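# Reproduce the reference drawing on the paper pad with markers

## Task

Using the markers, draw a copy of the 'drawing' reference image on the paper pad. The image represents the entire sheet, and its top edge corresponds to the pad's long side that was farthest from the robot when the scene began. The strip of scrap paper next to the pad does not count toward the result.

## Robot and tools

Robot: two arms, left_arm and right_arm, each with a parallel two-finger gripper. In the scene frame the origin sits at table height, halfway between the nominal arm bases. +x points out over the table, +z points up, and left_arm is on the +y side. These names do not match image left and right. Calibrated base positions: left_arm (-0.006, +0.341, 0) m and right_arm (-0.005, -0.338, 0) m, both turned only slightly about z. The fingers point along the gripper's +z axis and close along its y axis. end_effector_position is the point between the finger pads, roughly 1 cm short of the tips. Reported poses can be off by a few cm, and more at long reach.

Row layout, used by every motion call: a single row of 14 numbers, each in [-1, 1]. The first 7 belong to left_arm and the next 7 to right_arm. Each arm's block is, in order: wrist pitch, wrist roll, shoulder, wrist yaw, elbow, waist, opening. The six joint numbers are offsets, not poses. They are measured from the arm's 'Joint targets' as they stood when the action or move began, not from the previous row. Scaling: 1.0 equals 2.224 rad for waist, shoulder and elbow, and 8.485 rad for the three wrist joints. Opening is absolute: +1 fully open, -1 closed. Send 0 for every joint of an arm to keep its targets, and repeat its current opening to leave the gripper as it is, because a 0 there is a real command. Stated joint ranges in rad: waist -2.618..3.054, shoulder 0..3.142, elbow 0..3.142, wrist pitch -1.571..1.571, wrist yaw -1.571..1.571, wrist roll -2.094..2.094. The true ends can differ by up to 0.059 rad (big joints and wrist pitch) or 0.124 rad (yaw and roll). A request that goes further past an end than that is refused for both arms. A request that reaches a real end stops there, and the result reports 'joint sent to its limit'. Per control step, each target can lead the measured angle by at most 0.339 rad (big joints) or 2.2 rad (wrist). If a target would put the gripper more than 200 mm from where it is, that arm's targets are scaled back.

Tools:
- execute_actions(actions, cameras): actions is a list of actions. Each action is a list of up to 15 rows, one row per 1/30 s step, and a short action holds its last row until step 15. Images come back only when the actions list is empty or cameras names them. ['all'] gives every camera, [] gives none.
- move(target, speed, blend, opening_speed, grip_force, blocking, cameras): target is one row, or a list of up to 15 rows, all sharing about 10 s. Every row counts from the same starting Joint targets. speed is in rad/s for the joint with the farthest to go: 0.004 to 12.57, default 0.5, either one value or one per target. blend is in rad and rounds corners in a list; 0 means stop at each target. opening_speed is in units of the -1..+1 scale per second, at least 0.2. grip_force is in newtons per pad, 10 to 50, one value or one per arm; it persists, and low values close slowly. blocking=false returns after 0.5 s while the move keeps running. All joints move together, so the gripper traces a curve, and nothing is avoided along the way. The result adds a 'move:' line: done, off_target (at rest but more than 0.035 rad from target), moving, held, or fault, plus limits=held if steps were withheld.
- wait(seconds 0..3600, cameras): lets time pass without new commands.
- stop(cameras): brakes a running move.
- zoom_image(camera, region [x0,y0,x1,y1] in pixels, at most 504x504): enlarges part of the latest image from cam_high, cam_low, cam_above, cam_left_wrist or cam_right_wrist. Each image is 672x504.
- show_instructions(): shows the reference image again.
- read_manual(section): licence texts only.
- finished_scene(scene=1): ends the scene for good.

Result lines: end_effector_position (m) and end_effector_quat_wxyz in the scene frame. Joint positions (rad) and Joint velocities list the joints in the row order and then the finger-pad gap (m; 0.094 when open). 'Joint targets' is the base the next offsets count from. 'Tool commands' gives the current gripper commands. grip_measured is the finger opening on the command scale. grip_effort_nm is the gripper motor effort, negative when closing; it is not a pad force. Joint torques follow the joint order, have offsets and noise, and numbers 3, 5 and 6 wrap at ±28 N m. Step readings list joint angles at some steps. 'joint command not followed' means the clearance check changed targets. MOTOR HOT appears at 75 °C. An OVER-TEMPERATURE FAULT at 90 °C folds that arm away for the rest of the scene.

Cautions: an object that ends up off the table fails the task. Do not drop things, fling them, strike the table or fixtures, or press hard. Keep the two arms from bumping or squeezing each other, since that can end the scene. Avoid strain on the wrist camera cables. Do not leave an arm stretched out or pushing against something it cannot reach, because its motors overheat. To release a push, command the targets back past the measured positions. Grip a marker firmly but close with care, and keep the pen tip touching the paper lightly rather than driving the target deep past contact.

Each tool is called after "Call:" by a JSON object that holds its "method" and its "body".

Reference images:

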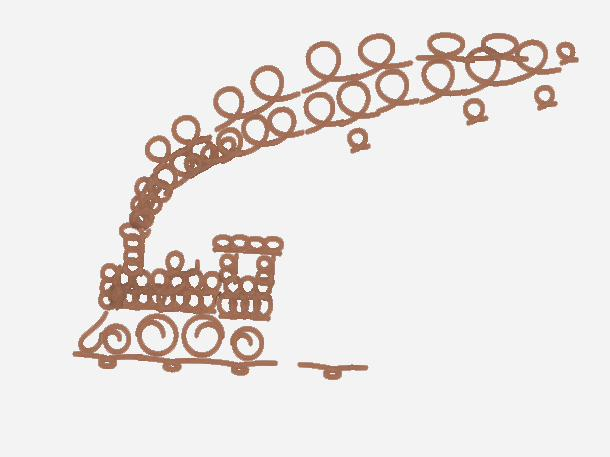

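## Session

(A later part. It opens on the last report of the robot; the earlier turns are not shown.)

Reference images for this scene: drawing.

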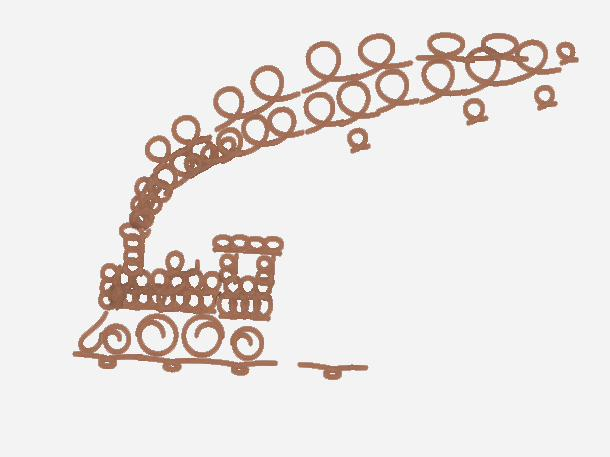

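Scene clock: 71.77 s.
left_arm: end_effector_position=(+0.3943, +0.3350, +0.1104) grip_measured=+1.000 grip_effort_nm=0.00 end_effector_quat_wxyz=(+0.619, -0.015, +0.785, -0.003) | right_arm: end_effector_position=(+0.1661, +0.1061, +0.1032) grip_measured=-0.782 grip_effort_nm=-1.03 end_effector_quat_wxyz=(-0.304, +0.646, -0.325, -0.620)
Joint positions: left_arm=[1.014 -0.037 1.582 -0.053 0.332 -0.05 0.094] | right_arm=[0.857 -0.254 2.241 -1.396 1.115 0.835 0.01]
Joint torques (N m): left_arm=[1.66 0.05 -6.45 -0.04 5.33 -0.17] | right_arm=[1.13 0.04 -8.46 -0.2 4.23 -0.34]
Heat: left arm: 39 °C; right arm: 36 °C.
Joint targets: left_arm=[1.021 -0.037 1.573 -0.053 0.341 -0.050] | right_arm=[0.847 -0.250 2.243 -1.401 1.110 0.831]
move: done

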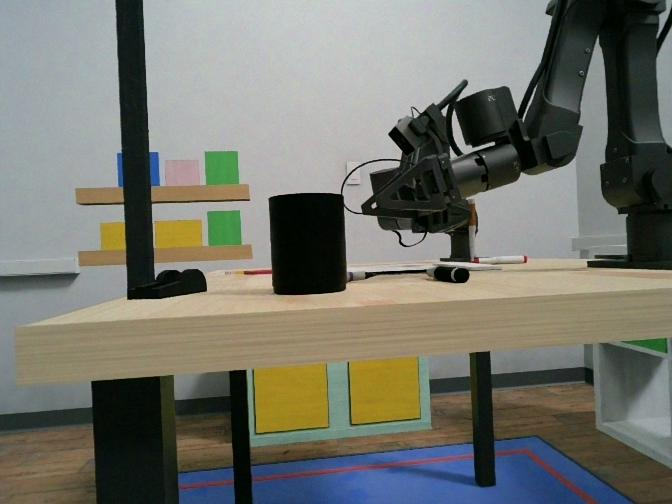

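Call:
{"method": "move", "body": {"target": [0,0,0,0,0,0,1,-0.00471,0,0,0,0,0,-1], "speed": 0.1}}

Call:
{"method": "move", "body": {"target": [0,0,0,0,0,0,1,-0.00236,0,0,0,0,0,-1], "speed": 0.1}}

Call:
{"method": "move", "body": {"target": [0,0,0,0,0,0,1,-0.00236,0,0,0,0,0,-1], "speed": 0.1, "cameras": ["cam_low"]}}

Call:
{"method": "zoom_image", "body": {"camera": "cam_low", "region": [380, 200, 540, 300]}}

Scene clock: 73.03 s.
left_arm: end_effector_position=(+0.3943, +0.3350, +0.1104) grip_measured=+1.000 grip_effort_nm=0.00 end_effector_quat_wxyz=(+0.619, -0.015, +0.785, -0.003) | right_arm: end_effector_position=(+0.1654, +0.1053, +0.0995) grip_measured=-0.782 grip_effort_nm=-1.03 end_effector_quat_wxyz=(-0.290, +0.642, -0.337, -0.624)
Joint positions: left_arm=[1.014 -0.037 1.582 -0.053 0.332 -0.05 0.094] | right_arm=[0.82 -0.254 2.241 -1.396 1.115 0.835 0.01]
Joint torques (N m): left_arm=[1.65 0.06 -6.38 -0.02 5.29 -0.13] | right_arm=[1.11 0.04 -8.46 -0.22 4.23 -0.32]
Heat: left arm: 39 °C; right arm: 36 °C.
Joint targets: left_arm=[1.021 -0.037 1.573 -0.053 0.341 -0.050] | right_arm=[0.807 -0.251 2.243 -1.401 1.110 0.831]
move: done

Scene clock: 73.53 s.
left_arm: end_effector_position=(+0.3943, +0.3350, +0.1104) grip_measured=+1.000 grip_effort_nm=0.00 end_effector_quat_wxyz=(+0.619, -0.015, +0.785, -0.003) | right_arm: end_effector_position=(+0.1652, +0.1051, +0.0988) grip_measured=-0.782 grip_effort_nm=-1.03 end_effector_quat_wxyz=(-0.288, +0.642, -0.340, -0.625)
Joint positions: left_arm=[1.014 -0.037 1.582 -0.053 0.332 -0.05 0.094] | right_arm=[0.812 -0.254 2.241 -1.396 1.115 0.835 0.01]
Joint torques (N m): left_arm=[1.66 0.02 -6.46 -0.05 5.23 -0.05] | right_arm=[0.99 0.04 -8.46 -0.22 4.22 -0.34]
Heat: left arm: 39 °C; right arm: 36 °C.
Joint targets: left_arm=[1.021 -0.037 1.573 -0.053 0.341 -0.050] | right_arm=[0.787 -0.251 2.243 -1.401 1.110 0.831]
move: done

Scene clock: 74.03 s.
left_arm: end_effector_position=(+0.3943, +0.3350, +0.1104) grip_measured=+1.000 grip_effort_nm=0.00 end_effector_quat_wxyz=(+0.619, -0.015, +0.785, -0.003) | right_arm: end_effector_position=(+0.1651, +0.1050, +0.0982) grip_measured=-0.782 grip_effort_nm=-1.03 end_effector_quat_wxyz=(-0.286, +0.641, -0.342, -0.625)
Joint positions: left_arm=[1.014 -0.037 1.582 -0.053 0.332 -0.05 0.094] | right_arm=[0.806 -0.254 2.241 -1.396 1.115 0.835 0.01]
Joint torques (N m): left_arm=[1.69 0.05 -6.49 -0.02 5.18 -0.18] | right_arm=[0.86 0.04 -8.46 -0.22 4.23 -0.32]
Heat: left arm: 39 °C; right arm: 36 °C.
Joint targets: left_arm=[1.021 -0.037 1.573 -0.053 0.341 -0.050] | right_arm=[0.767 -0.251 2.243 -1.401 1.110 0.831]
move: off_target (right_arm); right_arm: the wrist pitch is farthest, 0.039 rad from its target

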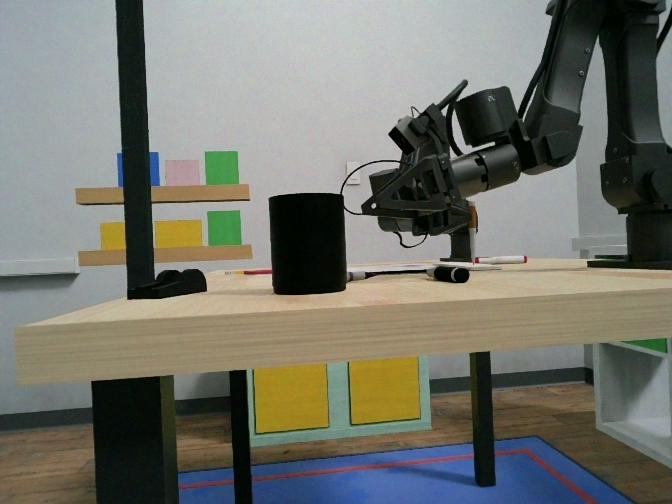

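Scaled by 3.150 from the camera's image (finer frame: 960x720).

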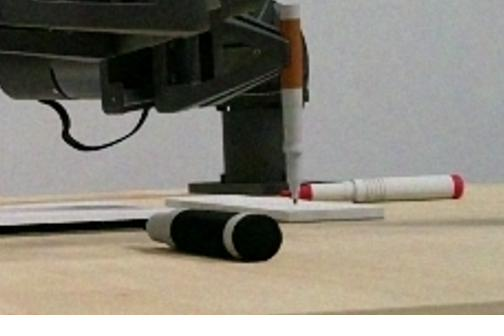

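Call:
{"method": "move", "body": {"target": [[0,0,0,0,0,0,1,0,-0.00642,0,0,0,0.00522,-1],[0,0,0,0,0,0,1,0,-0.01136,0,0,0,0.00818,-1],[0,0,0,0,0,0,1,0,-0.01458,0,0,0,0.01178,-1],[0,0,0,0,0,0,1,0,-0.01523,0,0,0,0.01506,-1],[0,0,0,0,0,0,1,0,-0.01148,0,0,0,0.01713,-1],[0,0,0,0,0,0,1,0,-0.00719,0,0,0,0.01749,-1],[0,0,0,0,0,0,1,0,-0.00187,0,0,0,0.01147,-1],[0,0,0,0,0,0,1,0,0.00306,0,0,0,0.0085,-1],[0,0,0,0,0,0,1,0,0.00628,0,0,0,0.0049,-1],[0,0,0,0,0,0,1,0,0.00693,0,0,0,0.00162,-1],[0,0,0,0,0,0,1,0,0.00318,0,0,0,-0.00045,-1],[0,0,0,0,0,0,1,0,-0.0011,0,0,0,-0.00081,-1],[0,0,0,0,0,0,1,0,-0.00642,0,0,0,0.00522,-1]], "speed": 0.15, "blend": [0.012,0.012,0.012,0.012,0.012,0.012,0.012,0.012,0.012,0.012,0.012,0.012,0]}}

Call:
{"method": "move", "body": {"target": [[0,0,0,0,0,0,1,0.02357,0,0,0,0,0,-1],[0,0,0,0,0,0,1,0.02357,0,0,0,0,-0.2,-1]], "speed": [0.4,0.8], "blend": [0.03,0], "cameras": ["cam_above"]}}

Call:
{"method": "zoom_image", "body": {"camera": "cam_above", "region": [170, 400, 300, 504]}}

Scene clock: 79.93 s.
left_arm: end_effector_position=(+0.3943, +0.3350, +0.1104) grip_measured=+1.000 grip_effort_nm=0.00 end_effector_quat_wxyz=(+0.619, -0.015, +0.785, -0.003) | right_arm: end_effector_position=(+0.1598, +0.1035, +0.0980) grip_measured=-0.782 grip_effort_nm=-1.03 end_effector_quat_wxyz=(-0.285, +0.647, -0.327, -0.627)
Joint positions: left_arm=[1.014 -0.037 1.582 -0.053 0.332 -0.05 0.094] | right_arm=[0.793 -0.288 2.241 -1.415 1.115 0.84 0.01]
Joint torques (N m): left_arm=[1.65 0.05 -6.46 -0.07 5.33 -0.03] | right_arm=[0.97 -0.17 -8.44 -0.04 4.21 0.23]
Heat: left arm: 39 °C; right arm: 37 °C.
Joint targets: left_arm=[1.021 -0.037 1.573 -0.053 0.341 -0.050] | right_arm=[0.767 -0.305 2.243 -1.400 1.110 0.843]
move: done; blend cut to 0.0036 rad at target 3, 0.0036 rad at target 4, 0.0036 rad at target 9, 0.0036 rad at target 10

Scene clock: 81.60 s.
left_arm: end_effector_position=(+0.3943, +0.3350, +0.1104) grip_measured=+1.000 grip_effort_nm=0.00 end_effector_quat_wxyz=(+0.619, -0.015, +0.785, -0.003) | right_arm: end_effector_position=(+0.3416, -0.0095, +0.1122) grip_measured=-0.782 grip_effort_nm=-1.03 end_effector_quat_wxyz=(-0.471, +0.584, -0.418, -0.513)
Joint positions: left_arm=[1.014 -0.037 1.582 -0.053 0.332 -0.05 0.094] | right_arm=[0.948 -0.298 2.241 -1.398 1.115 0.392 0.01]
Joint torques (N m): left_arm=[1.7 0.05 -6.5 -0.04 5.18 -0.09] | right_arm=[1.39 -0.08 -8.44 -0.12 4.23 0.47]
Heat: left arm: 39 °C; right arm: 37 °C.
Joint targets: left_arm=[1.021 -0.037 1.573 -0.053 0.341 -0.050] | right_arm=[0.967 -0.305 2.243 -1.400 1.110 0.398]
move: done

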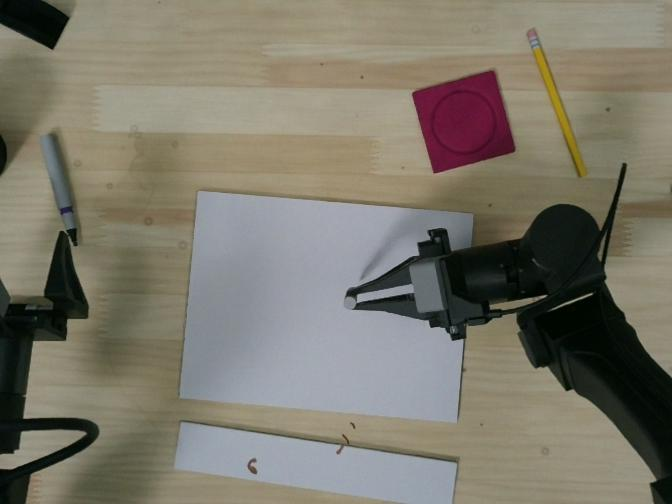

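Scaled by 3.877 from the camera's image (finer frame: 960x720).

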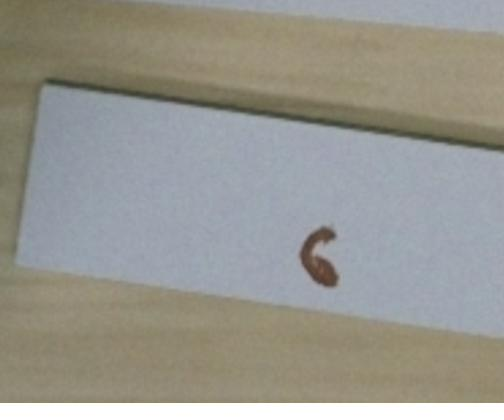

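Call:
{"method": "move", "body": {"target": [[0,0,0,0,0,0,1,-0.002,0.01591,0.01664,0,0.13939,0.21614,-1],[0,0,0,0,0,0,1,-0.00896,0.01591,0.03552,0,0.09218,0.21614,-1],[0,0,0,0,0,0,1,-0.00896,0.01591,0.0571,0,0.09218,0.21614,-1]], "speed": [0.6,0.3,0.15]}}

Call:
{"method": "move", "body": {"target": [0,0,0,0,0,0,1,-0.00354,0,0,0,0,0,-1], "speed": 0.1}}

Scene clock: 87.60 s.
left_arm: end_effector_position=(+0.3943, +0.3350, +0.1104) grip_measured=+1.000 grip_effort_nm=0.00 end_effector_quat_wxyz=(+0.619, -0.015, +0.785, -0.003) | right_arm: end_effector_position=(+0.1712, +0.1452, +0.1049) grip_measured=-0.782 grip_effort_nm=-1.03 end_effector_quat_wxyz=(-0.302, +0.652, -0.296, -0.629)
Joint positions: left_arm=[1.014 -0.037 1.582 -0.053 0.332 -0.05 0.094] | right_arm=[0.894 -0.174 2.367 -1.399 1.318 0.883 0.01]
Joint torques (N m): left_arm=[1.66 0.04 -6.56 -0.04 5.31 -0.16] | right_arm=[1.17 0.05 -9.33 -0.11 4.63 -0.36]
Heat: left arm: 39 °C; right arm: 37 °C.
Joint targets: left_arm=[1.021 -0.037 1.573 -0.053 0.341 -0.050] | right_arm=[0.891 -0.170 2.370 -1.400 1.315 0.879]
move: done

Scene clock: 88.40 s.
left_arm: end_effector_position=(+0.3943, +0.3350, +0.1104) grip_measured=+1.000 grip_effort_nm=0.00 end_effector_quat_wxyz=(+0.619, -0.015, +0.785, -0.003) | right_arm: end_effector_position=(+0.1709, +0.1449, +0.1027) grip_measured=-0.782 grip_effort_nm=-1.03 end_effector_quat_wxyz=(-0.294, +0.650, -0.304, -0.631)
Joint positions: left_arm=[1.014 -0.037 1.582 -0.053 0.332 -0.05 0.094] | right_arm=[0.871 -0.174 2.367 -1.399 1.318 0.883 0.01]
Joint torques (N m): left_arm=[1.68 0.01 -6.53 -0.03 5.27 -0.05] | right_arm=[1.14 0.04 -9.42 -0.11 4.7 -0.36]
Heat: left arm: 39 °C; right arm: 37 °C.
Joint targets: left_arm=[1.021 -0.037 1.573 -0.053 0.341 -0.050] | right_arm=[0.861 -0.170 2.370 -1.400 1.315 0.879]
move: done

Call:
{"method": "move", "body": {"target": [0,0,0,0,0,0,1,-0.00295,0,0,0,0,0,-1], "speed": 0.1}}

Call:
{"method": "move", "body": {"target": [0,0,0,0,0,0,1,-0.00141,0,0,0,0,0,-1], "speed": 0.1}}

Call:
{"method": "move", "body": {"target": [0,0,0,0,0,0,1,-0.00141,0,0,0,0,0,-1], "speed": 0.1}}

Scene clock: 89.47 s.
left_arm: end_effector_position=(+0.3943, +0.3350, +0.1104) grip_measured=+1.000 grip_effort_nm=0.00 end_effector_quat_wxyz=(+0.619, -0.015, +0.785, -0.003) | right_arm: end_effector_position=(+0.1706, +0.1446, +0.1002) grip_measured=-0.782 grip_effort_nm=-1.03 end_effector_quat_wxyz=(-0.285, +0.648, -0.312, -0.634)
Joint positions: left_arm=[1.014 -0.037 1.582 -0.053 0.332 -0.05 0.094] | right_arm=[0.847 -0.174 2.367 -1.399 1.318 0.883 0.01]
Joint torques (N m): left_arm=[1.67 0.03 -6.52 -0.04 5.35 -0.06] | right_arm=[1.13 0.04 -9.43 -0.13 4.7 -0.36]
Heat: left arm: 39 °C; right arm: 37 °C.
Joint targets: left_arm=[1.021 -0.037 1.573 -0.053 0.341 -0.050] | right_arm=[0.836 -0.170 2.370 -1.400 1.315 0.879]
move: done

Scene clock: 89.97 s.
left_arm: end_effector_position=(+0.3943, +0.3350, +0.1104) grip_measured=+1.000 grip_effort_nm=0.00 end_effector_quat_wxyz=(+0.619, -0.015, +0.785, -0.003) | right_arm: end_effector_position=(+0.1705, +0.1445, +0.0998) grip_measured=-0.782 grip_effort_nm=-1.03 end_effector_quat_wxyz=(-0.284, +0.647, -0.314, -0.634)
Joint positions: left_arm=[1.014 -0.037 1.582 -0.053 0.332 -0.05 0.094] | right_arm=[0.842 -0.174 2.367 -1.399 1.318 0.883 0.01]
Joint torques (N m): left_arm=[1.64 0.05 -6.39 -0.03 5.31 0.1] | right_arm=[1.06 0.04 -9.42 -0.13 4.7 -0.36]
Heat: left arm: 39 °C; right arm: 37 °C.
Joint targets: left_arm=[1.021 -0.037 1.573 -0.053 0.341 -0.050] | right_arm=[0.824 -0.170 2.370 -1.400 1.315 0.879]
move: done

Scene clock: 90.47 s.
left_arm: end_effector_position=(+0.3943, +0.3350, +0.1104) grip_measured=+1.000 grip_effort_nm=0.00 end_effector_quat_wxyz=(+0.619, -0.015, +0.785, -0.003) | right_arm: end_effector_position=(+0.1705, +0.1444, +0.0994) grip_measured=-0.782 grip_effort_nm=-1.03 end_effector_quat_wxyz=(-0.282, +0.647, -0.315, -0.634)
Joint positions: left_arm=[1.014 -0.037 1.582 -0.053 0.332 -0.05 0.094] | right_arm=[0.838 -0.174 2.367 -1.399 1.318 0.883 0.01]
Joint torques (N m): left_arm=[1.69 0.03 -6.61 -0.04 5.16 0.02] | right_arm=[0.99 0.04 -9.42 -0.13 4.7 -0.36]
Heat: left arm: 39 °C; right arm: 37 °C.
Joint targets: left_arm=[1.021 -0.037 1.573 -0.053 0.341 -0.050] | right_arm=[0.812 -0.170 2.370 -1.400 1.315 0.879]
move: done

Call:
{"method": "move", "body": {"target": [[0,0,0,0,0,0,1,0,-0.00642,0,0,0,0.00535,-1],[0,0,0,0,0,0,1,0,-0.0112,0,0,0,0.008,-1],[0,0,0,0,0,0,1,0,-0.01423,0,0,0,0.01129,-1],[0,0,0,0,0,0,1,0,-0.01471,0,0,0,0.01425,-1],[0,0,0,0,0,0,1,0,-0.01085,0,0,0,0.0161,-1],[0,0,0,0,0,0,1,0,-0.00655,0,0,0,0.01641,-1],[0,0,0,0,0,0,1,0,-0.00132,0,0,0,0.01057,-1],[0,0,0,0,0,0,1,0,0.00345,0,0,0,0.00791,-1],[0,0,0,0,0,0,1,0,0.00649,0,0,0,0.00463,-1],[0,0,0,0,0,0,1,0,0.00697,0,0,0,0.00166,-1],[0,0,0,0,0,0,1,0,0.00311,0,0,0,-0.00022,-1],[0,0,0,0,0,0,1,0,-0.00118,0,0,0,-0.00054,-1],[0,0,0,0,0,0,1,0,-0.00642,0,0,0,0.00535,-1]], "speed": 0.12, "blend": [0.012,0.012,0.01,0.01,0.012,0.012,0.012,0.012,0.01,0.01,0.012,0.012,0]}}

Call:
{"method": "move", "body": {"target": [[0,0,0,0,0,0,1,0.02357,0,0,0,0,0,-1],[0,0,0,0,0,0,1,0.02357,0,0,0,0,-0.2,-1]], "speed": [0.4,0.8], "blend": [0.03,0], "cameras": ["cam_above"]}}

Call:
{"method": "zoom_image", "body": {"camera": "cam_above", "region": [170, 400, 300, 504]}}

Scene clock: 96.33 s.
left_arm: end_effector_position=(+0.3943, +0.3350, +0.1104) grip_measured=+1.000 grip_effort_nm=0.00 end_effector_quat_wxyz=(+0.619, -0.015, +0.785, -0.003) | right_arm: end_effector_position=(+0.1677, +0.1441, +0.0991) grip_measured=-0.782 grip_effort_nm=-1.03 end_effector_quat_wxyz=(-0.288, +0.653, -0.302, -0.632)
Joint positions: left_arm=[1.014 -0.037 1.582 -0.053 0.332 -0.05 0.094] | right_arm=[0.832 -0.21 2.367 -1.407 1.318 0.887 0.01]
Joint torques (N m): left_arm=[1.66 0.06 -6.42 -0.04 5.18 -0.18] | right_arm=[1.03 -0.13 -9.42 -0.07 4.68 0.34]
Heat: left arm: 40 °C; right arm: 38 °C.
Joint targets: left_arm=[1.021 -0.037 1.573 -0.053 0.341 -0.050] | right_arm=[0.812 -0.225 2.370 -1.400 1.315 0.891]
move: done; blend cut to 0.0033 rad at target 3, 0.0033 rad at target 4, 0.0033 rad at target 9, 0.0033 rad at target 10

Scene clock: 98.23 s.
left_arm: end_effector_position=(+0.3943, +0.3350, +0.1104) grip_measured=+1.000 grip_effort_nm=0.00 end_effector_quat_wxyz=(+0.619, -0.015, +0.785, -0.003) | right_arm: end_effector_position=(+0.3612, +0.0244, +0.1149) grip_measured=-0.782 grip_effort_nm=-1.03 end_effector_quat_wxyz=(-0.473, +0.596, -0.387, -0.521)
Joint positions: left_arm=[1.014 -0.037 1.582 -0.053 0.332 -0.05 0.094] | right_arm=[0.993 -0.217 2.367 -1.401 1.318 0.443 0.01]
Joint torques (N m): left_arm=[1.65 0.03 -6.57 -0.05 5.26 0.02] | right_arm=[1.38 -0.07 -9.4 -0.04 4.68 0.24]
Heat: left arm: 40 °C; right arm: 38 °C.
Joint targets: left_arm=[1.021 -0.037 1.573 -0.053 0.341 -0.050] | right_arm=[1.012 -0.224 2.370 -1.401 1.315 0.446]
move: done

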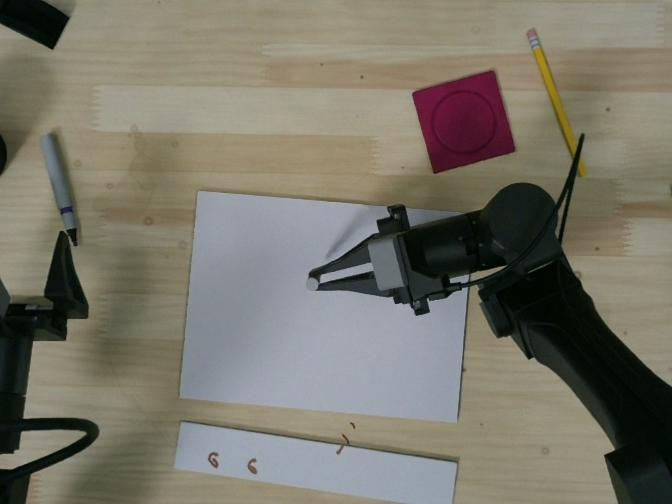

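Scaled by 3.877 from the camera's image (finer frame: 960x720).

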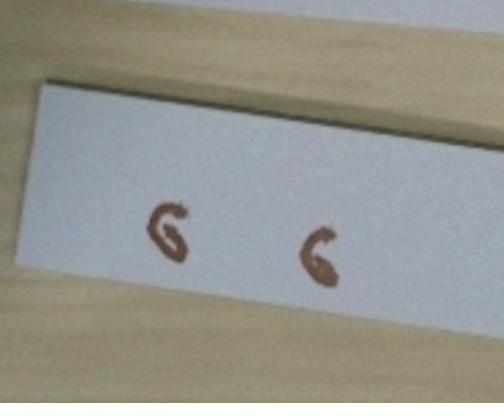

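Call:
{"method": "zoom_image", "body": {"camera": "cam_above", "region": [196, 444, 236, 474]}}

Call:
{"method": "zoom_image", "body": {"camera": "cam_above", "region": [236, 450, 276, 480]}}

Scaled by 12.600 from the camera's image (finer frame: 960x720).

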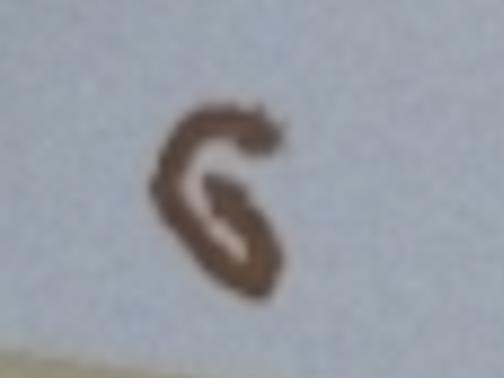

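Scaled by 12.600 from the camera's image (finer frame: 960x720).

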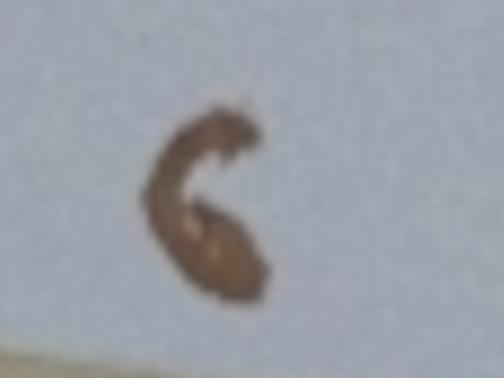

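Call:
{"method": "move", "body": {"target": [[0,0,0,0,0,0,1,0.02216,0.00642,-0.1304,0,-0.19919,0.13219,-1],[0,0,0,0,0,0,1,0.01214,0.00642,-0.09308,0,-0.19919,0.14645,-1]], "speed": [0.6,0.12]}}

Call:
{"method": "move", "body": {"target": [0,0,0,0,0,0,1,-0.00413,0,0,0,0,0,-1], "speed": 0.1}}

Call:
{"method": "move", "body": {"target": [0,0,0,0,0,0,1,-0.00118,0,0,0,0,0,-1], "speed": 0.1}}

Scene clock: 106.67 s.
left_arm: end_effector_position=(+0.3943, +0.3350, +0.1104) grip_measured=+1.000 grip_effort_nm=0.00 end_effector_quat_wxyz=(+0.619, -0.015, +0.785, -0.003) | right_arm: end_effector_position=(+0.1620, +0.0611, +0.1057) grip_measured=-0.782 grip_effort_nm=-1.03 end_effector_quat_wxyz=(-0.339, +0.634, -0.333, -0.610)
Joint positions: left_arm=[1.014 -0.037 1.582 -0.053 0.332 -0.05 0.094] | right_arm=[1.125 -0.174 2.158 -1.399 0.88 0.766 0.01]
Joint torques (N m): left_arm=[1.67 0.07 -6.53 -0.07 5.34 0.14] | right_arm=[1.12 0.04 -7.19 -0.11 3.21 0.5]
Heat: left arm: 40 °C; right arm: 38 °C.
Joint targets: left_arm=[1.021 -0.037 1.573 -0.053 0.341 -0.050] | right_arm=[1.115 -0.170 2.163 -1.400 0.872 0.772]
move: done

Scene clock: 107.57 s.
left_arm: end_effector_position=(+0.3943, +0.3350, +0.1104) grip_measured=+1.000 grip_effort_nm=0.00 end_effector_quat_wxyz=(+0.619, -0.015, +0.785, -0.003) | right_arm: end_effector_position=(+0.1616, +0.0607, +0.1022) grip_measured=-0.782 grip_effort_nm=-1.03 end_effector_quat_wxyz=(-0.327, +0.630, -0.345, -0.614)
Joint positions: left_arm=[1.014 -0.037 1.582 -0.053 0.332 -0.05 0.094] | right_arm=[1.09 -0.174 2.158 -1.399 0.88 0.766 0.01]
Joint torques (N m): left_arm=[1.66 0.02 -6.43 0.01 5.22 0.01] | right_arm=[1.15 0.04 -7.2 -0.12 3.21 0.5]
Heat: left arm: 40 °C; right arm: 38 °C.
Joint targets: left_arm=[1.021 -0.037 1.573 -0.053 0.341 -0.050] | right_arm=[1.080 -0.170 2.163 -1.400 0.872 0.772]
move: done

Scene clock: 108.10 s.
left_arm: end_effector_position=(+0.3943, +0.3350, +0.1104) grip_measured=+1.000 grip_effort_nm=0.00 end_effector_quat_wxyz=(+0.619, -0.015, +0.785, -0.003) | right_arm: end_effector_position=(+0.1614, +0.0606, +0.1012) grip_measured=-0.782 grip_effort_nm=-1.03 end_effector_quat_wxyz=(-0.324, +0.629, -0.348, -0.615)
Joint positions: left_arm=[1.014 -0.037 1.582 -0.053 0.332 -0.05 0.094] | right_arm=[1.08 -0.174 2.158 -1.399 0.88 0.766 0.01]
Joint torques (N m): left_arm=[1.67 0.03 -6.42 -0.01 5.27 -0.1] | right_arm=[1.11 0.03 -7.2 -0.13 3.21 0.5]
Heat: left arm: 40 °C; right arm: 38 °C.
Joint targets: left_arm=[1.021 -0.037 1.573 -0.053 0.341 -0.050] | right_arm=[1.070 -0.170 2.163 -1.400 0.872 0.772]
move: done

Call:
{"method": "move", "body": {"target": [0,0,0,0,0,0,1,-0.00118,0,0,0,0,0,-1], "speed": 0.1}}

Call:
{"method": "move", "body": {"target": [0,0,0,0,0,0,1,-0.00118,0,0,0,0,0,-1], "speed": 0.1}}

Scene clock: 108.83 s.
left_arm: end_effector_position=(+0.3943, +0.3350, +0.1104) grip_measured=+1.000 grip_effort_nm=0.00 end_effector_quat_wxyz=(+0.619, -0.015, +0.785, -0.003) | right_arm: end_effector_position=(+0.1613, +0.0604, +0.1002) grip_measured=-0.782 grip_effort_nm=-1.03 end_effector_quat_wxyz=(-0.320, +0.628, -0.352, -0.616)
Joint positions: left_arm=[1.014 -0.037 1.582 -0.053 0.332 -0.05 0.094] | right_arm=[1.07 -0.174 2.158 -1.399 0.88 0.766 0.01]
Joint torques (N m): left_arm=[1.65 0.06 -6.54 -0.04 5.31 -0.06] | right_arm=[1.14 0.04 -7.2 -0.13 3.21 0.51]
Heat: left arm: 40 °C; right arm: 37 °C.
Joint targets: left_arm=[1.021 -0.037 1.573 -0.053 0.341 -0.050] | right_arm=[1.060 -0.170 2.163 -1.400 0.872 0.772]
move: done

Scene clock: 109.37 s.
left_arm: end_effector_position=(+0.3943, +0.3350, +0.1104) grip_measured=+1.000 grip_effort_nm=0.00 end_effector_quat_wxyz=(+0.619, -0.015, +0.785, -0.003) | right_arm: end_effector_position=(+0.1611, +0.0603, +0.0992) grip_measured=-0.782 grip_effort_nm=-1.03 end_effector_quat_wxyz=(-0.317, +0.627, -0.355, -0.617)
Joint positions: left_arm=[1.014 -0.037 1.582 -0.053 0.332 -0.05 0.094] | right_arm=[1.06 -0.174 2.158 -1.399 0.88 0.766 0.01]
Joint torques (N m): left_arm=[1.63 0.05 -6.43 -0.03 5.31 0.06] | right_arm=[1.15 0.04 -7.21 -0.14 3.21 0.5]
Heat: left arm: 40 °C; right arm: 37 °C.
Joint targets: left_arm=[1.021 -0.037 1.573 -0.053 0.341 -0.050] | right_arm=[1.050 -0.170 2.163 -1.400 0.872 0.772]
move: done

Call:
{"method": "move", "body": {"target": [0,0,0,0,0,0,1,-0.00118,0,0,0,0,0,-1], "speed": 0.1}}

Call:
{"method": "move", "body": {"target": [0,0,0,0,0,0,1,-0.00118,0,0,0,0,0,-1], "speed": 0.1}}

Scene clock: 110.03 s.
left_arm: end_effector_position=(+0.3943, +0.3350, +0.1104) grip_measured=+1.000 grip_effort_nm=0.00 end_effector_quat_wxyz=(+0.619, -0.015, +0.785, -0.003) | right_arm: end_effector_position=(+0.1610, +0.0602, +0.0985) grip_measured=-0.782 grip_effort_nm=-1.03 end_effector_quat_wxyz=(-0.314, +0.626, -0.357, -0.618)
Joint positions: left_arm=[1.014 -0.037 1.582 -0.053 0.332 -0.05 0.094] | right_arm=[1.053 -0.174 2.158 -1.399 0.88 0.766 0.01]
Joint torques (N m): left_arm=[1.67 0.03 -6.48 -0.01 5.3 0.05] | right_arm=[1.11 0.04 -7.19 -0.14 3.21 0.5]
Heat: left arm: 40 °C; right arm: 37 °C.
Joint targets: left_arm=[1.021 -0.037 1.573 -0.053 0.341 -0.050] | right_arm=[1.040 -0.170 2.163 -1.400 0.872 0.772]
move: done

Scene clock: 110.53 s.
left_arm: end_effector_position=(+0.3943, +0.3350, +0.1104) grip_measured=+1.000 grip_effort_nm=0.00 end_effector_quat_wxyz=(+0.619, -0.015, +0.785, -0.003) | right_arm: end_effector_position=(+0.1610, +0.0601, +0.0982) grip_measured=-0.782 grip_effort_nm=-1.03 end_effector_quat_wxyz=(-0.313, +0.625, -0.358, -0.618)
Joint positions: left_arm=[1.014 -0.037 1.582 -0.053 0.332 -0.05 0.094] | right_arm=[1.049 -0.174 2.158 -1.399 0.88 0.766 0.01]
Joint torques (N m): left_arm=[1.7 0.04 -6.45 -0.06 5.34 0.12] | right_arm=[1.05 0.04 -7.2 -0.14 3.21 0.51]
Heat: left arm: 40 °C; right arm: 37 °C.
Joint targets: left_arm=[1.021 -0.037 1.573 -0.053 0.341 -0.050] | right_arm=[1.030 -0.170 2.163 -1.400 0.872 0.772]
move: done

Call:
{"method": "execute_actions", "body": {"actions": [[[0,0,0,0,0,0,1,0,-0.00198,0,0,0,0.0004,-1],[0,0,0,0,0,0,1,0,-0.00404,0,0,0,0.00105,-1],[0,0,0,0,0,0,1,0,-0.00614,0,0,0,0.00193,-1],[0,0,0,0,0,0,1,0,-0.0082,0,0,0,0.00303,-1],[0,0,0,0,0,0,1,0,-0.01016,0,0,0,0.00429,-1],[0,0,0,0,0,0,1,0,-0.01197,0,0,0,0.0057,-1],[0,0,0,0,0,0,1,0,-0.01356,0,0,0,0.0072,-1],[0,0,0,0,0,0,1,0,-0.01489,0,0,0,0.00875,-1],[0,0,0,0,0,0,1,0,-0.01592,0,0,0,0.0103,-1],[0,0,0,0,0,0,1,0,-0.01662,0,0,0,0.0118,-1],[0,0,0,0,0,0,1,0,-0.01696,0,0,0,0.01321,-1],[0,0,0,0,0,0,1,0,-0.01694,0,0,0,0.01449,-1],[0,0,0,0,0,0,1,0,-0.01655,0,0,0,0.01559,-1],[0,0,0,0,0,0,1,0,-0.01581,0,0,0,0.01649,-1],[0,0,0,0,0,0,1,0,-0.01475,0,0,0,0.01716,-1]],[[0,0,0,0,0,0,1,0,0.00137,0,0,0,0.00041,-1],[0,0,0,0,0,0,1,0,0.00299,0,0,0,0.00055,-1],[0,0,0,0,0,0,1,0,0.00481,0,0,0,0.00042,-1],[0,0,0,0,0,0,1,0,0.00679,0,0,0,0.00003,-1],[0,0,0,0,0,0,1,0,0.00886,0,0,0,-0.00062,-1],[0,0,0,0,0,0,1,0,0.01095,0,0,0,-0.00151,-1],[0,0,0,0,0,0,1,0,0.01301,0,0,0,-0.0026,-1],[0,0,0,0,0,0,1,0,0.01497,0,0,0,-0.00387,-1],[0,0,0,0,0,0,1,0,0.01678,0,0,0,-0.00528,-1],[0,0,0,0,0,0,1,0,0.01837,0,0,0,-0.00678,-1],[0,0,0,0,0,0,1,0,0.0197,0,0,0,-0.00833,-1],[0,0,0,0,0,0,1,0,0.02073,0,0,0,-0.00988,-1],[0,0,0,0,0,0,1,0,0.02143,0,0,0,-0.01138,-1],[0,0,0,0,0,0,1,0,0.02177,0,0,0,-0.01279,-1],[0,0,0,0,0,0,1,0,0.02175,0,0,0,-0.01407,-1]],[[0,0,0,0,0,0,1,0,-0.00039,0,0,0,-0.0011,-1],[0,0,0,0,0,0,1,0,-0.00112,0,0,0,-0.002,-1],[0,0,0,0,0,0,1,0,-0.00219,0,0,0,-0.00267,-1],[0,0,0,0,0,0,1,0,-0.00355,0,0,0,-0.00307,-1],[0,0,0,0,0,0,1,0,-0.00517,0,0,0,-0.00322,-1],[0,0,0,0,0,0,1,0,-0.007,0,0,0,-0.00309,-1],[0,0,0,0,0,0,1,0,-0.007,0,0,0,-0.00309,-1],[0,0,0,0,0,0,1,0,-0.007,0,0,0,-0.00309,-1],[0,0,0,0,0,0,1,0,-0.007,0,0,0,-0.00309,-1],[0,0,0,0,0,0,1,0,-0.007,0,0,0,-0.00309,-1],[0,0,0,0,0,0,1,0,-0.007,0,0,0,-0.00309,-1],[0,0,0,0,0,0,1,0,-0.007,0,0,0,-0.00309,-1],[0,0,0,0,0,0,1,0,-0.007,0,0,0,-0.00309,-1],[0,0,0,0,0,0,1,0,-0.007,0,0,0,-0.00309,-1],[0,0,0,0,0,0,1,0,-0.007,0,0,0,-0.00309,-1]]]}}

Call:
{"method": "move", "body": {"target": [[0,0,0,0,0,0,1,0.02357,0,0,0,0,0,-1],[0,0,0,0,0,0,1,0.02357,0,0,0,0,-0.2,-1]], "speed": [0.4,0.8], "blend": [0.03,0], "cameras": ["cam_above"]}}

Call:
{"method": "zoom_image", "body": {"camera": "cam_above", "region": [196, 440, 336, 500]}}

Scene clock: 114.93 s.
left_arm: end_effector_position=(+0.3943, +0.3350, +0.1104) grip_measured=+1.000 grip_effort_nm=0.00 end_effector_quat_wxyz=(+0.619, -0.015, +0.785, -0.003) | right_arm: end_effector_position=(+0.1560, +0.0620, +0.0979) grip_measured=-0.782 grip_effort_nm=-1.03 end_effector_quat_wxyz=(-0.303, +0.624, -0.361, -0.623)
Joint positions: left_arm=[1.014 -0.037 1.582 -0.053 0.332 -0.05 0.094] | right_arm=[1.046 -0.157 2.158 -1.399 0.88 0.778 0.01]
Joint torques (N m): left_arm=[1.66 0.03 -6.39 -0.03 5.41 -0.03] | right_arm=[1.08 -0.11 -7.2 -0.14 3.21 -0.54]
Heat: left arm: 40 °C; right arm: 37 °C.
Joint targets: left_arm=[1.021 -0.037 1.573 -0.053 0.341 -0.050] | right_arm=[1.030 -0.170 2.163 -1.401 0.872 0.772]
Step readings (joint positions of left_arm | right_arm):
0: [1.014 -0.037 1.582 -0.053 0.332 -0.050] | [1.049 -0.174 2.158 -1.399 0.880 0.766]
1: [1.014 -0.037 1.582 -0.053 0.332 -0.050] | [1.049 -0.174 2.158 -1.399 0.880 0.766]
2: [1.014 -0.037 1.582 -0.053 0.332 -0.050] | [1.049 -0.174 2.158 -1.399 0.880 0.766]
4: [1.014 -0.037 1.582 -0.053 0.332 -0.050] | [1.049 -0.182 2.158 -1.399 0.880 0.767]
8: [1.014 -0.037 1.582 -0.053 0.332 -0.050] | [1.048 -0.219 2.158 -1.399 0.880 0.773]
15: [1.014 -0.037 1.582 -0.053 0.332 -0.050] | [1.048 -0.282 2.158 -1.399 0.880 0.795]
16: [1.014 -0.037 1.582 -0.053 0.332 -0.050] | [1.048 -0.284 2.158 -1.399 0.880 0.798]
17: [1.014 -0.037 1.582 -0.053 0.332 -0.050] | [1.048 -0.284 2.158 -1.399 0.880 0.801]
19: [1.014 -0.037 1.582 -0.053 0.332 -0.050] | [1.048 -0.280 2.158 -1.399 0.880 0.803]
23: [1.014 -0.037 1.582 -0.053 0.332 -0.050] | [1.048 -0.246 2.158 -1.399 0.880 0.804]
30: [1.014 -0.037 1.582 -0.053 0.332 -0.050] | [1.048 -0.160 2.158 -1.399 0.880 0.794]
31: [1.014 -0.037 1.582 -0.053 0.332 -0.050] | [1.048 -0.151 2.158 -1.399 0.880 0.792]
32: [1.014 -0.037 1.582 -0.053 0.332 -0.050] | [1.047 -0.145 2.158 -1.399 0.880 0.791]
34: [1.014 -0.037 1.582 -0.053 0.332 -0.050] | [1.046 -0.137 2.158 -1.399 0.880 0.786]
38: [1.014 -0.037 1.582 -0.053 0.332 -0.050] | [1.046 -0.143 2.158 -1.399 0.880 0.779]
45: [1.014 -0.037 1.582 -0.053 0.332 -0.050] | [1.046 -0.154 2.158 -1.399 0.880 0.778]

Scene clock: 116.50 s.
left_arm: end_effector_position=(+0.3943, +0.3350, +0.1104) grip_measured=+1.000 grip_effort_nm=0.00 end_effector_quat_wxyz=(+0.619, -0.015, +0.785, -0.003) | right_arm: end_effector_position=(+0.3186, -0.0494, +0.1142) grip_measured=-0.782 grip_effort_nm=-1.03 end_effector_quat_wxyz=(-0.487, +0.557, -0.442, -0.507)
Joint positions: left_arm=[1.014 -0.037 1.582 -0.053 0.332 -0.05 0.094] | right_arm=[1.209 -0.163 2.158 -1.399 0.88 0.321 0.01]
Joint torques (N m): left_arm=[1.67 0.06 -6.43 -0.07 5.26 -0.02] | right_arm=[1.39 -0.08 -7.2 -0.06 3.15 0.43]
Heat: left arm: 40 °C; right arm: 37 °C.
Joint targets: left_arm=[1.021 -0.037 1.573 -0.053 0.341 -0.050] | right_arm=[1.230 -0.170 2.163 -1.400 0.872 0.327]
move: done

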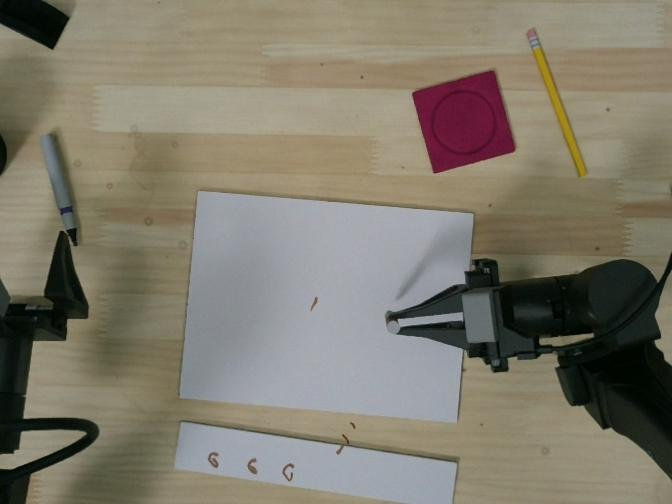

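Scaled by 3.600 from the camera's image (finer frame: 960x720).

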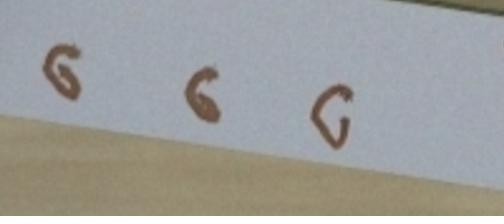

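Call:
{"method": "zoom_image", "body": {"camera": "cam_above", "region": [270, 456, 310, 486]}}

Call:
{"method": "zoom_image", "body": {"camera": "cam_above", "region": [292, 285, 332, 315]}}

Scaled by 12.600 from the camera's image (finer frame: 960x720).

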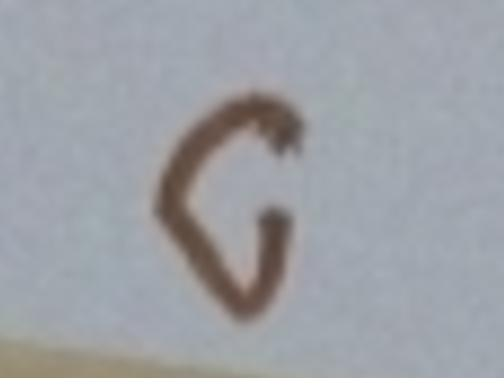

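Scaled by 12.600 from the camera's image (finer frame: 960x720).

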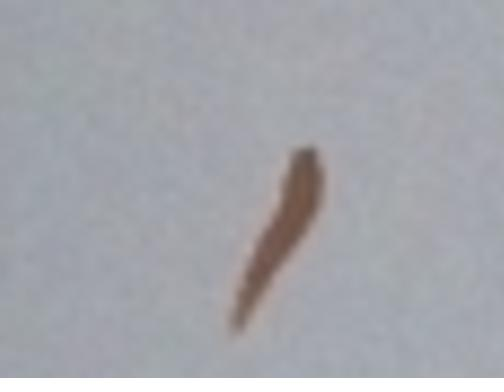

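Call:
{"method": "zoom_image", "body": {"camera": "cam_above", "region": [204, 450, 224, 470]}}

Call:
{"method": "zoom_image", "body": {"camera": "cam_right_wrist", "region": [200, 200, 480, 504]}}

Scaled by 25.200 from the camera's image (finer frame: 960x720).

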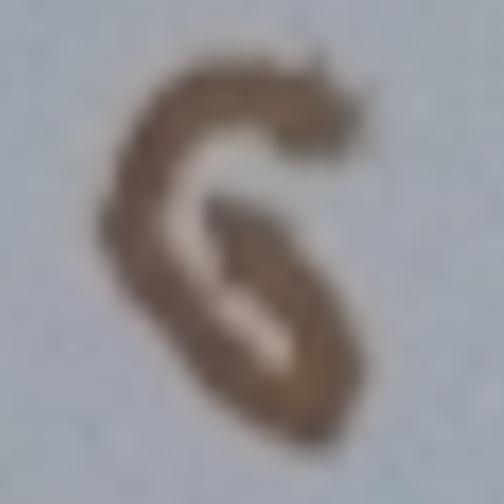

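This scene's latest camera images include none from cam_right_wrist. They are from: cam_above. cam_right_wrist's image comes with the result of a call that names it in "cameras".

Call:
{"method": "move", "body": {"target": [0,0,0,0,0,0,1,0,0,-0.04496,0,0,0,-1], "speed": 0.3, "cameras": ["cam_right_wrist"]}}

Call:
{"method": "move", "body": {"target": [0,0,0,0,0,0,1,0,0,0,0,0,0.00225,-1], "speed": 0.1}}

Call:
{"method": "move", "body": {"target": [0,0,0,0,0,0,1,0,0,0,0,0,0.00225,-1], "speed": 0.1}}

Call:
{"method": "move", "body": {"target": [0,0,0,0,0,0,1,0,0,0,0,0,0.00225,-1], "speed": 0.1}}

Call:
{"method": "move", "body": {"target": [0,0,0,0,0,0,1,0,0,0,0,0,-0.00225,-1], "speed": 0.1}}

Call:
{"method": "move", "body": {"target": [0,0,0,0,0,0,1,0,0,0,0,0,-0.00225,-1], "speed": 0.1}}

Call:
{"method": "move", "body": {"target": [0,0,0,0,0,0,1,0,0,0,0,0,-0.00225,-1], "speed": 0.1}}

Call:
{"method": "move", "body": {"target": [0,0,0,0,0,0,1,0,0,0,0,0,-0.00225,-1], "speed": 0.1}}

Scene clock: 127.03 s.
left_arm: end_effector_position=(+0.3943, +0.3350, +0.1104) grip_measured=+1.000 grip_effort_nm=0.00 end_effector_quat_wxyz=(+0.619, -0.015, +0.785, -0.003) | right_arm: end_effector_position=(+0.3180, -0.0495, +0.1406) grip_measured=-0.782 grip_effort_nm=-1.03 end_effector_quat_wxyz=(-0.510, +0.569, -0.418, -0.491)
Joint positions: left_arm=[1.014 -0.037 1.582 -0.053 0.332 -0.05 0.094] | right_arm=[1.217 -0.163 2.09 -1.399 0.88 0.321 0.01]
Joint torques (N m): left_arm=[1.67 0.07 -6.49 -0.04 5.26 -0.06] | right_arm=[1.34 -0.07 -9.39 -0.01 3.4 0.47]
Heat: left arm: 41 °C; right arm: 37 °C.
Joint targets: left_arm=[1.021 -0.037 1.573 -0.053 0.341 -0.050] | right_arm=[1.230 -0.170 2.063 -1.400 0.872 0.327]
move: done

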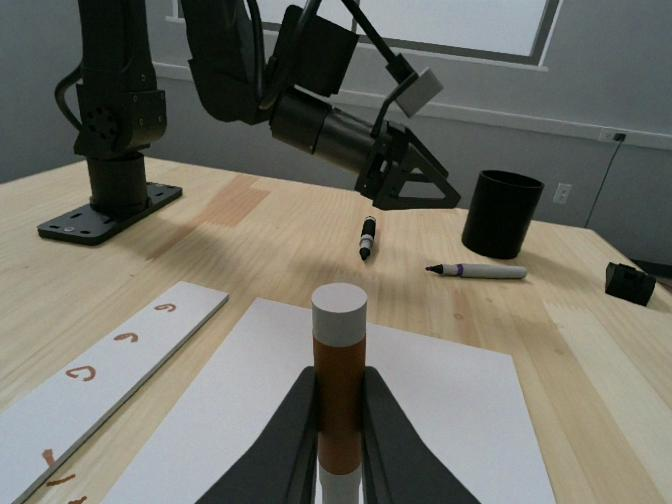

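Scene clock: 127.53 s.
left_arm: end_effector_position=(+0.3943, +0.3350, +0.1104) grip_measured=+1.000 grip_effort_nm=0.00 end_effector_quat_wxyz=(+0.619, -0.015, +0.785, -0.003) | right_arm: end_effector_position=(+0.3166, -0.0479, +0.1406) grip_measured=-0.782 grip_effort_nm=-1.03 end_effector_quat_wxyz=(-0.508, +0.571, -0.417, -0.492)
Joint positions: left_arm=[1.014 -0.037 1.582 -0.053 0.332 -0.05 0.094] | right_arm=[1.217 -0.163 2.09 -1.399 0.88 0.326 0.01]
Joint torques (N m): left_arm=[1.63 0.02 -6.45 -0.03 5.35 -0.09] | right_arm=[1.31 -0.07 -9.37 -0.01 3.49 0.5]
Heat: left arm: 41 °C; right arm: 37 °C.
Joint targets: left_arm=[1.021 -0.037 1.573 -0.053 0.341 -0.050] | right_arm=[1.230 -0.170 2.063 -1.400 0.872 0.332]
move: done

Scene clock: 128.03 s.
left_arm: end_effector_position=(+0.3943, +0.3350, +0.1104) grip_measured=+1.000 grip_effort_nm=0.00 end_effector_quat_wxyz=(+0.619, -0.015, +0.785, -0.003) | right_arm: end_effector_position=(+0.3158, -0.0471, +0.1406) grip_measured=-0.782 grip_effort_nm=-1.03 end_effector_quat_wxyz=(-0.508, +0.571, -0.416, -0.493)
Joint positions: left_arm=[1.014 -0.037 1.582 -0.053 0.332 -0.05 0.094] | right_arm=[1.217 -0.163 2.09 -1.399 0.88 0.329 0.01]
Joint torques (N m): left_arm=[1.7 0.05 -6.43 -0.02 5.22 -0.05] | right_arm=[1.29 -0.08 -9.36 -0.02 3.47 0.7]
Heat: left arm: 41 °C; right arm: 37 °C.
Joint targets: left_arm=[1.021 -0.037 1.573 -0.053 0.341 -0.050] | right_arm=[1.230 -0.170 2.063 -1.400 0.872 0.337]
move: done

Scene clock: 128.53 s.
left_arm: end_effector_position=(+0.3943, +0.3350, +0.1104) grip_measured=+1.000 grip_effort_nm=0.00 end_effector_quat_wxyz=(+0.619, -0.015, +0.785, -0.003) | right_arm: end_effector_position=(+0.3137, -0.0448, +0.1406) grip_measured=-0.782 grip_effort_nm=-1.03 end_effector_quat_wxyz=(-0.506, +0.573, -0.414, -0.495)
Joint positions: left_arm=[1.014 -0.037 1.582 -0.053 0.332 -0.05 0.094] | right_arm=[1.217 -0.163 2.09 -1.399 0.88 0.336 0.01]
Joint torques (N m): left_arm=[1.68 0.05 -6.5 -0.04 5.2 -0.12] | right_arm=[1.32 -0.07 -9.39 -0.02 3.47 0.49]
Heat: left arm: 41 °C; right arm: 37 °C.
Joint targets: left_arm=[1.021 -0.037 1.573 -0.053 0.341 -0.050] | right_arm=[1.230 -0.170 2.063 -1.400 0.872 0.342]
move: done

Scene clock: 129.03 s.
left_arm: end_effector_position=(+0.3943, +0.3350, +0.1104) grip_measured=+1.000 grip_effort_nm=0.00 end_effector_quat_wxyz=(+0.619, -0.015, +0.785, -0.003) | right_arm: end_effector_position=(+0.3137, -0.0448, +0.1406) grip_measured=-0.782 grip_effort_nm=-1.03 end_effector_quat_wxyz=(-0.506, +0.573, -0.414, -0.495)
Joint positions: left_arm=[1.014 -0.037 1.582 -0.053 0.332 -0.05 0.094] | right_arm=[1.217 -0.163 2.09 -1.399 0.88 0.336 0.01]
Joint torques (N m): left_arm=[1.69 0.04 -6.49 -0.03 5.2 -0.02] | right_arm=[1.31 -0.07 -9.39 -0.02 3.51 0.08]
Heat: left arm: 41 °C; right arm: 37 °C.
Joint targets: left_arm=[1.021 -0.037 1.573 -0.053 0.341 -0.050] | right_arm=[1.230 -0.170 2.063 -1.400 0.872 0.337]
move: done

Scene clock: 129.53 s.
left_arm: end_effector_position=(+0.3943, +0.3350, +0.1104) grip_measured=+1.000 grip_effort_nm=0.00 end_effector_quat_wxyz=(+0.619, -0.015, +0.785, -0.003) | right_arm: end_effector_position=(+0.3137, -0.0448, +0.1406) grip_measured=-0.782 grip_effort_nm=-1.03 end_effector_quat_wxyz=(-0.506, +0.573, -0.414, -0.495)
Joint positions: left_arm=[1.014 -0.037 1.582 -0.053 0.332 -0.05 0.094] | right_arm=[1.217 -0.163 2.09 -1.399 0.88 0.336 0.01]
Joint torques (N m): left_arm=[1.62 0.05 -6.38 -0.02 5.45 -0.2] | right_arm=[1.3 -0.07 -9.4 -0.01 3.49 -0.36]
Heat: left arm: 41 °C; right arm: 37 °C.
Joint targets: left_arm=[1.021 -0.037 1.573 -0.053 0.341 -0.050] | right_arm=[1.230 -0.170 2.063 -1.400 0.872 0.332]
move: done

Scene clock: 130.03 s.
left_arm: end_effector_position=(+0.3943, +0.3350, +0.1104) grip_measured=+1.000 grip_effort_nm=0.00 end_effector_quat_wxyz=(+0.619, -0.015, +0.785, -0.003) | right_arm: end_effector_position=(+0.3145, -0.0456, +0.1406) grip_measured=-0.782 grip_effort_nm=-1.03 end_effector_quat_wxyz=(-0.507, +0.572, -0.415, -0.494)
Joint positions: left_arm=[1.014 -0.037 1.582 -0.053 0.332 -0.05 0.094] | right_arm=[1.217 -0.163 2.09 -1.399 0.88 0.333 0.01]
Joint torques (N m): left_arm=[1.68 0.04 -6.37 -0.02 5.37 -0.05] | right_arm=[1.32 -0.07 -9.4 -0.01 3.49 -0.55]
Heat: left arm: 41 °C; right arm: 37 °C.
Joint targets: left_arm=[1.021 -0.037 1.573 -0.053 0.341 -0.050] | right_arm=[1.230 -0.170 2.063 -1.400 0.872 0.327]
move: done

Scene clock: 130.53 s.
left_arm: end_effector_position=(+0.3943, +0.3350, +0.1104) grip_measured=+1.000 grip_effort_nm=0.00 end_effector_quat_wxyz=(+0.619, -0.015, +0.785, -0.003) | right_arm: end_effector_position=(+0.3155, -0.0467, +0.1406) grip_measured=-0.782 grip_effort_nm=-1.03 end_effector_quat_wxyz=(-0.507, +0.571, -0.416, -0.493)
Joint positions: left_arm=[1.014 -0.037 1.582 -0.053 0.332 -0.05 0.094] | right_arm=[1.217 -0.163 2.09 -1.399 0.88 0.33 0.01]
Joint torques (N m): left_arm=[1.7 0.05 -6.45 0 5.19 -0.06] | right_arm=[1.31 -0.07 -9.39 -0.01 3.52 -0.7]
Heat: left arm: 41 °C; right arm: 37 °C.
Joint targets: left_arm=[1.021 -0.037 1.573 -0.053 0.341 -0.050] | right_arm=[1.230 -0.170 2.063 -1.400 0.872 0.322]
move: done

Call:
{"method": "move", "body": {"target": [[0,0,0,0,0,0,1,0,0,0,0,0,0.16547,-1],[0,0,0,0,0,0,1,-0.00471,-0.00424,0.01439,0,-0.06879,0.17851,-1]], "speed": [0.5,0.12]}}

Call:
{"method": "move", "body": {"target": [0,0,0,0,0,0,1,-0.00236,0,0,0,0,0,-1], "speed": 0.1}}

Call:
{"method": "move", "body": {"target": [0,0,0,0,0,0,1,-0.00141,0,0,0,0,0,-1], "speed": 0.1}}

Scene clock: 138.47 s.
left_arm: end_effector_position=(+0.3943, +0.3350, +0.1104) grip_measured=+1.000 grip_effort_nm=0.00 end_effector_quat_wxyz=(+0.619, -0.015, +0.785, -0.003) | right_arm: end_effector_position=(+0.1563, +0.0296, +0.1040) grip_measured=-0.782 grip_effort_nm=-1.03 end_effector_quat_wxyz=(-0.358, +0.628, -0.346, -0.598)
Joint positions: left_arm=[1.014 -0.037 1.582 -0.053 0.332 -0.05 0.094] | right_arm=[1.199 -0.198 2.09 -1.399 0.726 0.713 0.01]
Joint torques (N m): left_arm=[1.68 0.02 -6.5 -0.07 5.27 -0.13] | right_arm=[1.14 -0.06 -6.35 -0.11 2.84 0.5]
Heat: left arm: 41 °C; right arm: 37 °C.
Joint targets: left_arm=[1.021 -0.037 1.573 -0.053 0.341 -0.050] | right_arm=[1.190 -0.206 2.095 -1.400 0.719 0.719]
move: done

Scene clock: 139.17 s.
left_arm: end_effector_position=(+0.3943, +0.3350, +0.1104) grip_measured=+1.000 grip_effort_nm=0.00 end_effector_quat_wxyz=(+0.619, -0.015, +0.785, -0.003) | right_arm: end_effector_position=(+0.1560, +0.0293, +0.1020) grip_measured=-0.782 grip_effort_nm=-1.03 end_effector_quat_wxyz=(-0.352, +0.626, -0.352, -0.600)
Joint positions: left_arm=[1.014 -0.037 1.582 -0.053 0.332 -0.05 0.094] | right_arm=[1.18 -0.198 2.09 -1.399 0.726 0.713 0.01]
Joint torques (N m): left_arm=[1.7 0.03 -6.42 -0.02 5.27 -0.01] | right_arm=[1.13 -0.09 -6.41 -0.12 2.84 0.51]
Heat: left arm: 41 °C; right arm: 37 °C.
Joint targets: left_arm=[1.021 -0.037 1.573 -0.053 0.341 -0.050] | right_arm=[1.170 -0.206 2.095 -1.400 0.719 0.719]
move: done

Scene clock: 139.77 s.
left_arm: end_effector_position=(+0.3943, +0.3350, +0.1104) grip_measured=+1.000 grip_effort_nm=0.00 end_effector_quat_wxyz=(+0.619, -0.015, +0.785, -0.003) | right_arm: end_effector_position=(+0.1559, +0.0292, +0.1008) grip_measured=-0.782 grip_effort_nm=-1.03 end_effector_quat_wxyz=(-0.348, +0.624, -0.356, -0.602)
Joint positions: left_arm=[1.014 -0.037 1.582 -0.053 0.332 -0.05 0.094] | right_arm=[1.168 -0.198 2.09 -1.399 0.726 0.713 0.01]
Joint torques (N m): left_arm=[1.67 0.04 -6.35 -0.06 5.35 0.01] | right_arm=[1.14 -0.09 -6.39 -0.12 2.85 0.5]
Heat: left arm: 41 °C; right arm: 37 °C.
Joint targets: left_arm=[1.021 -0.037 1.573 -0.053 0.341 -0.050] | right_arm=[1.158 -0.206 2.095 -1.400 0.719 0.719]
move: done

Call:
{"method": "move", "body": {"target": [0,0,0,0,0,0,1,-0.00236,0,0,0,0,0,-1], "speed": 0.1}}

Call:
{"method": "move", "body": {"target": [0,0,0,0,0,0,1,-0.00118,0,0,0,0,0,-1], "speed": 0.1}}

Call:
{"method": "move", "body": {"target": [0,0,0,0,0,0,1,-0.00118,0,0,0,0,0,-1], "speed": 0.1}}

Scene clock: 140.70 s.
left_arm: end_effector_position=(+0.3943, +0.3350, +0.1104) grip_measured=+1.000 grip_effort_nm=0.00 end_effector_quat_wxyz=(+0.619, -0.015, +0.785, -0.003) | right_arm: end_effector_position=(+0.1555, +0.0289, +0.0988) grip_measured=-0.782 grip_effort_nm=-1.03 end_effector_quat_wxyz=(-0.341, +0.622, -0.363, -0.604)
Joint positions: left_arm=[1.014 -0.037 1.582 -0.053 0.332 -0.05 0.094] | right_arm=[1.148 -0.198 2.09 -1.399 0.726 0.713 0.01]
Joint torques (N m): left_arm=[1.68 0.02 -6.48 -0.07 5.27 -0.06] | right_arm=[1.14 -0.09 -6.41 -0.13 2.84 0.5]
Heat: left arm: 41 °C; right arm: 37 °C.
Joint targets: left_arm=[1.021 -0.037 1.573 -0.053 0.341 -0.050] | right_arm=[1.138 -0.206 2.095 -1.400 0.719 0.719]
move: done

Scene clock: 141.20 s.
left_arm: end_effector_position=(+0.3943, +0.3350, +0.1104) grip_measured=+1.000 grip_effort_nm=0.00 end_effector_quat_wxyz=(+0.619, -0.015, +0.785, -0.003) | right_arm: end_effector_position=(+0.1554, +0.0288, +0.0982) grip_measured=-0.782 grip_effort_nm=-1.03 end_effector_quat_wxyz=(-0.339, +0.621, -0.365, -0.605)
Joint positions: left_arm=[1.014 -0.037 1.582 -0.053 0.332 -0.05 0.094] | right_arm=[1.142 -0.198 2.09 -1.399 0.726 0.713 0.01]
Joint torques (N m): left_arm=[1.64 0.03 -6.49 -0.01 5.23 -0.1] | right_arm=[1.09 -0.08 -6.41 -0.14 2.85 0.5]
Heat: left arm: 41 °C; right arm: 37 °C.
Joint targets: left_arm=[1.021 -0.037 1.573 -0.053 0.341 -0.050] | right_arm=[1.128 -0.206 2.095 -1.400 0.719 0.719]
move: done

Scene clock: 141.70 s.
left_arm: end_effector_position=(+0.3943, +0.3350, +0.1104) grip_measured=+1.000 grip_effort_nm=0.00 end_effector_quat_wxyz=(+0.619, -0.015, +0.785, -0.003) | right_arm: end_effector_position=(+0.1554, +0.0288, +0.0979) grip_measured=-0.782 grip_effort_nm=-1.03 end_effector_quat_wxyz=(-0.338, +0.621, -0.365, -0.605)
Joint positions: left_arm=[1.014 -0.037 1.582 -0.053 0.332 -0.05 0.094] | right_arm=[1.139 -0.199 2.09 -1.399 0.726 0.713 0.01]
Joint torques (N m): left_arm=[1.69 0.05 -6.41 -0.07 5.26 0.05] | right_arm=[1.03 -0.07 -6.39 -0.14 2.85 0.5]
Heat: left arm: 41 °C; right arm: 37 °C.
Joint targets: left_arm=[1.021 -0.037 1.573 -0.053 0.341 -0.050] | right_arm=[1.118 -0.206 2.095 -1.400 0.719 0.719]
move: done


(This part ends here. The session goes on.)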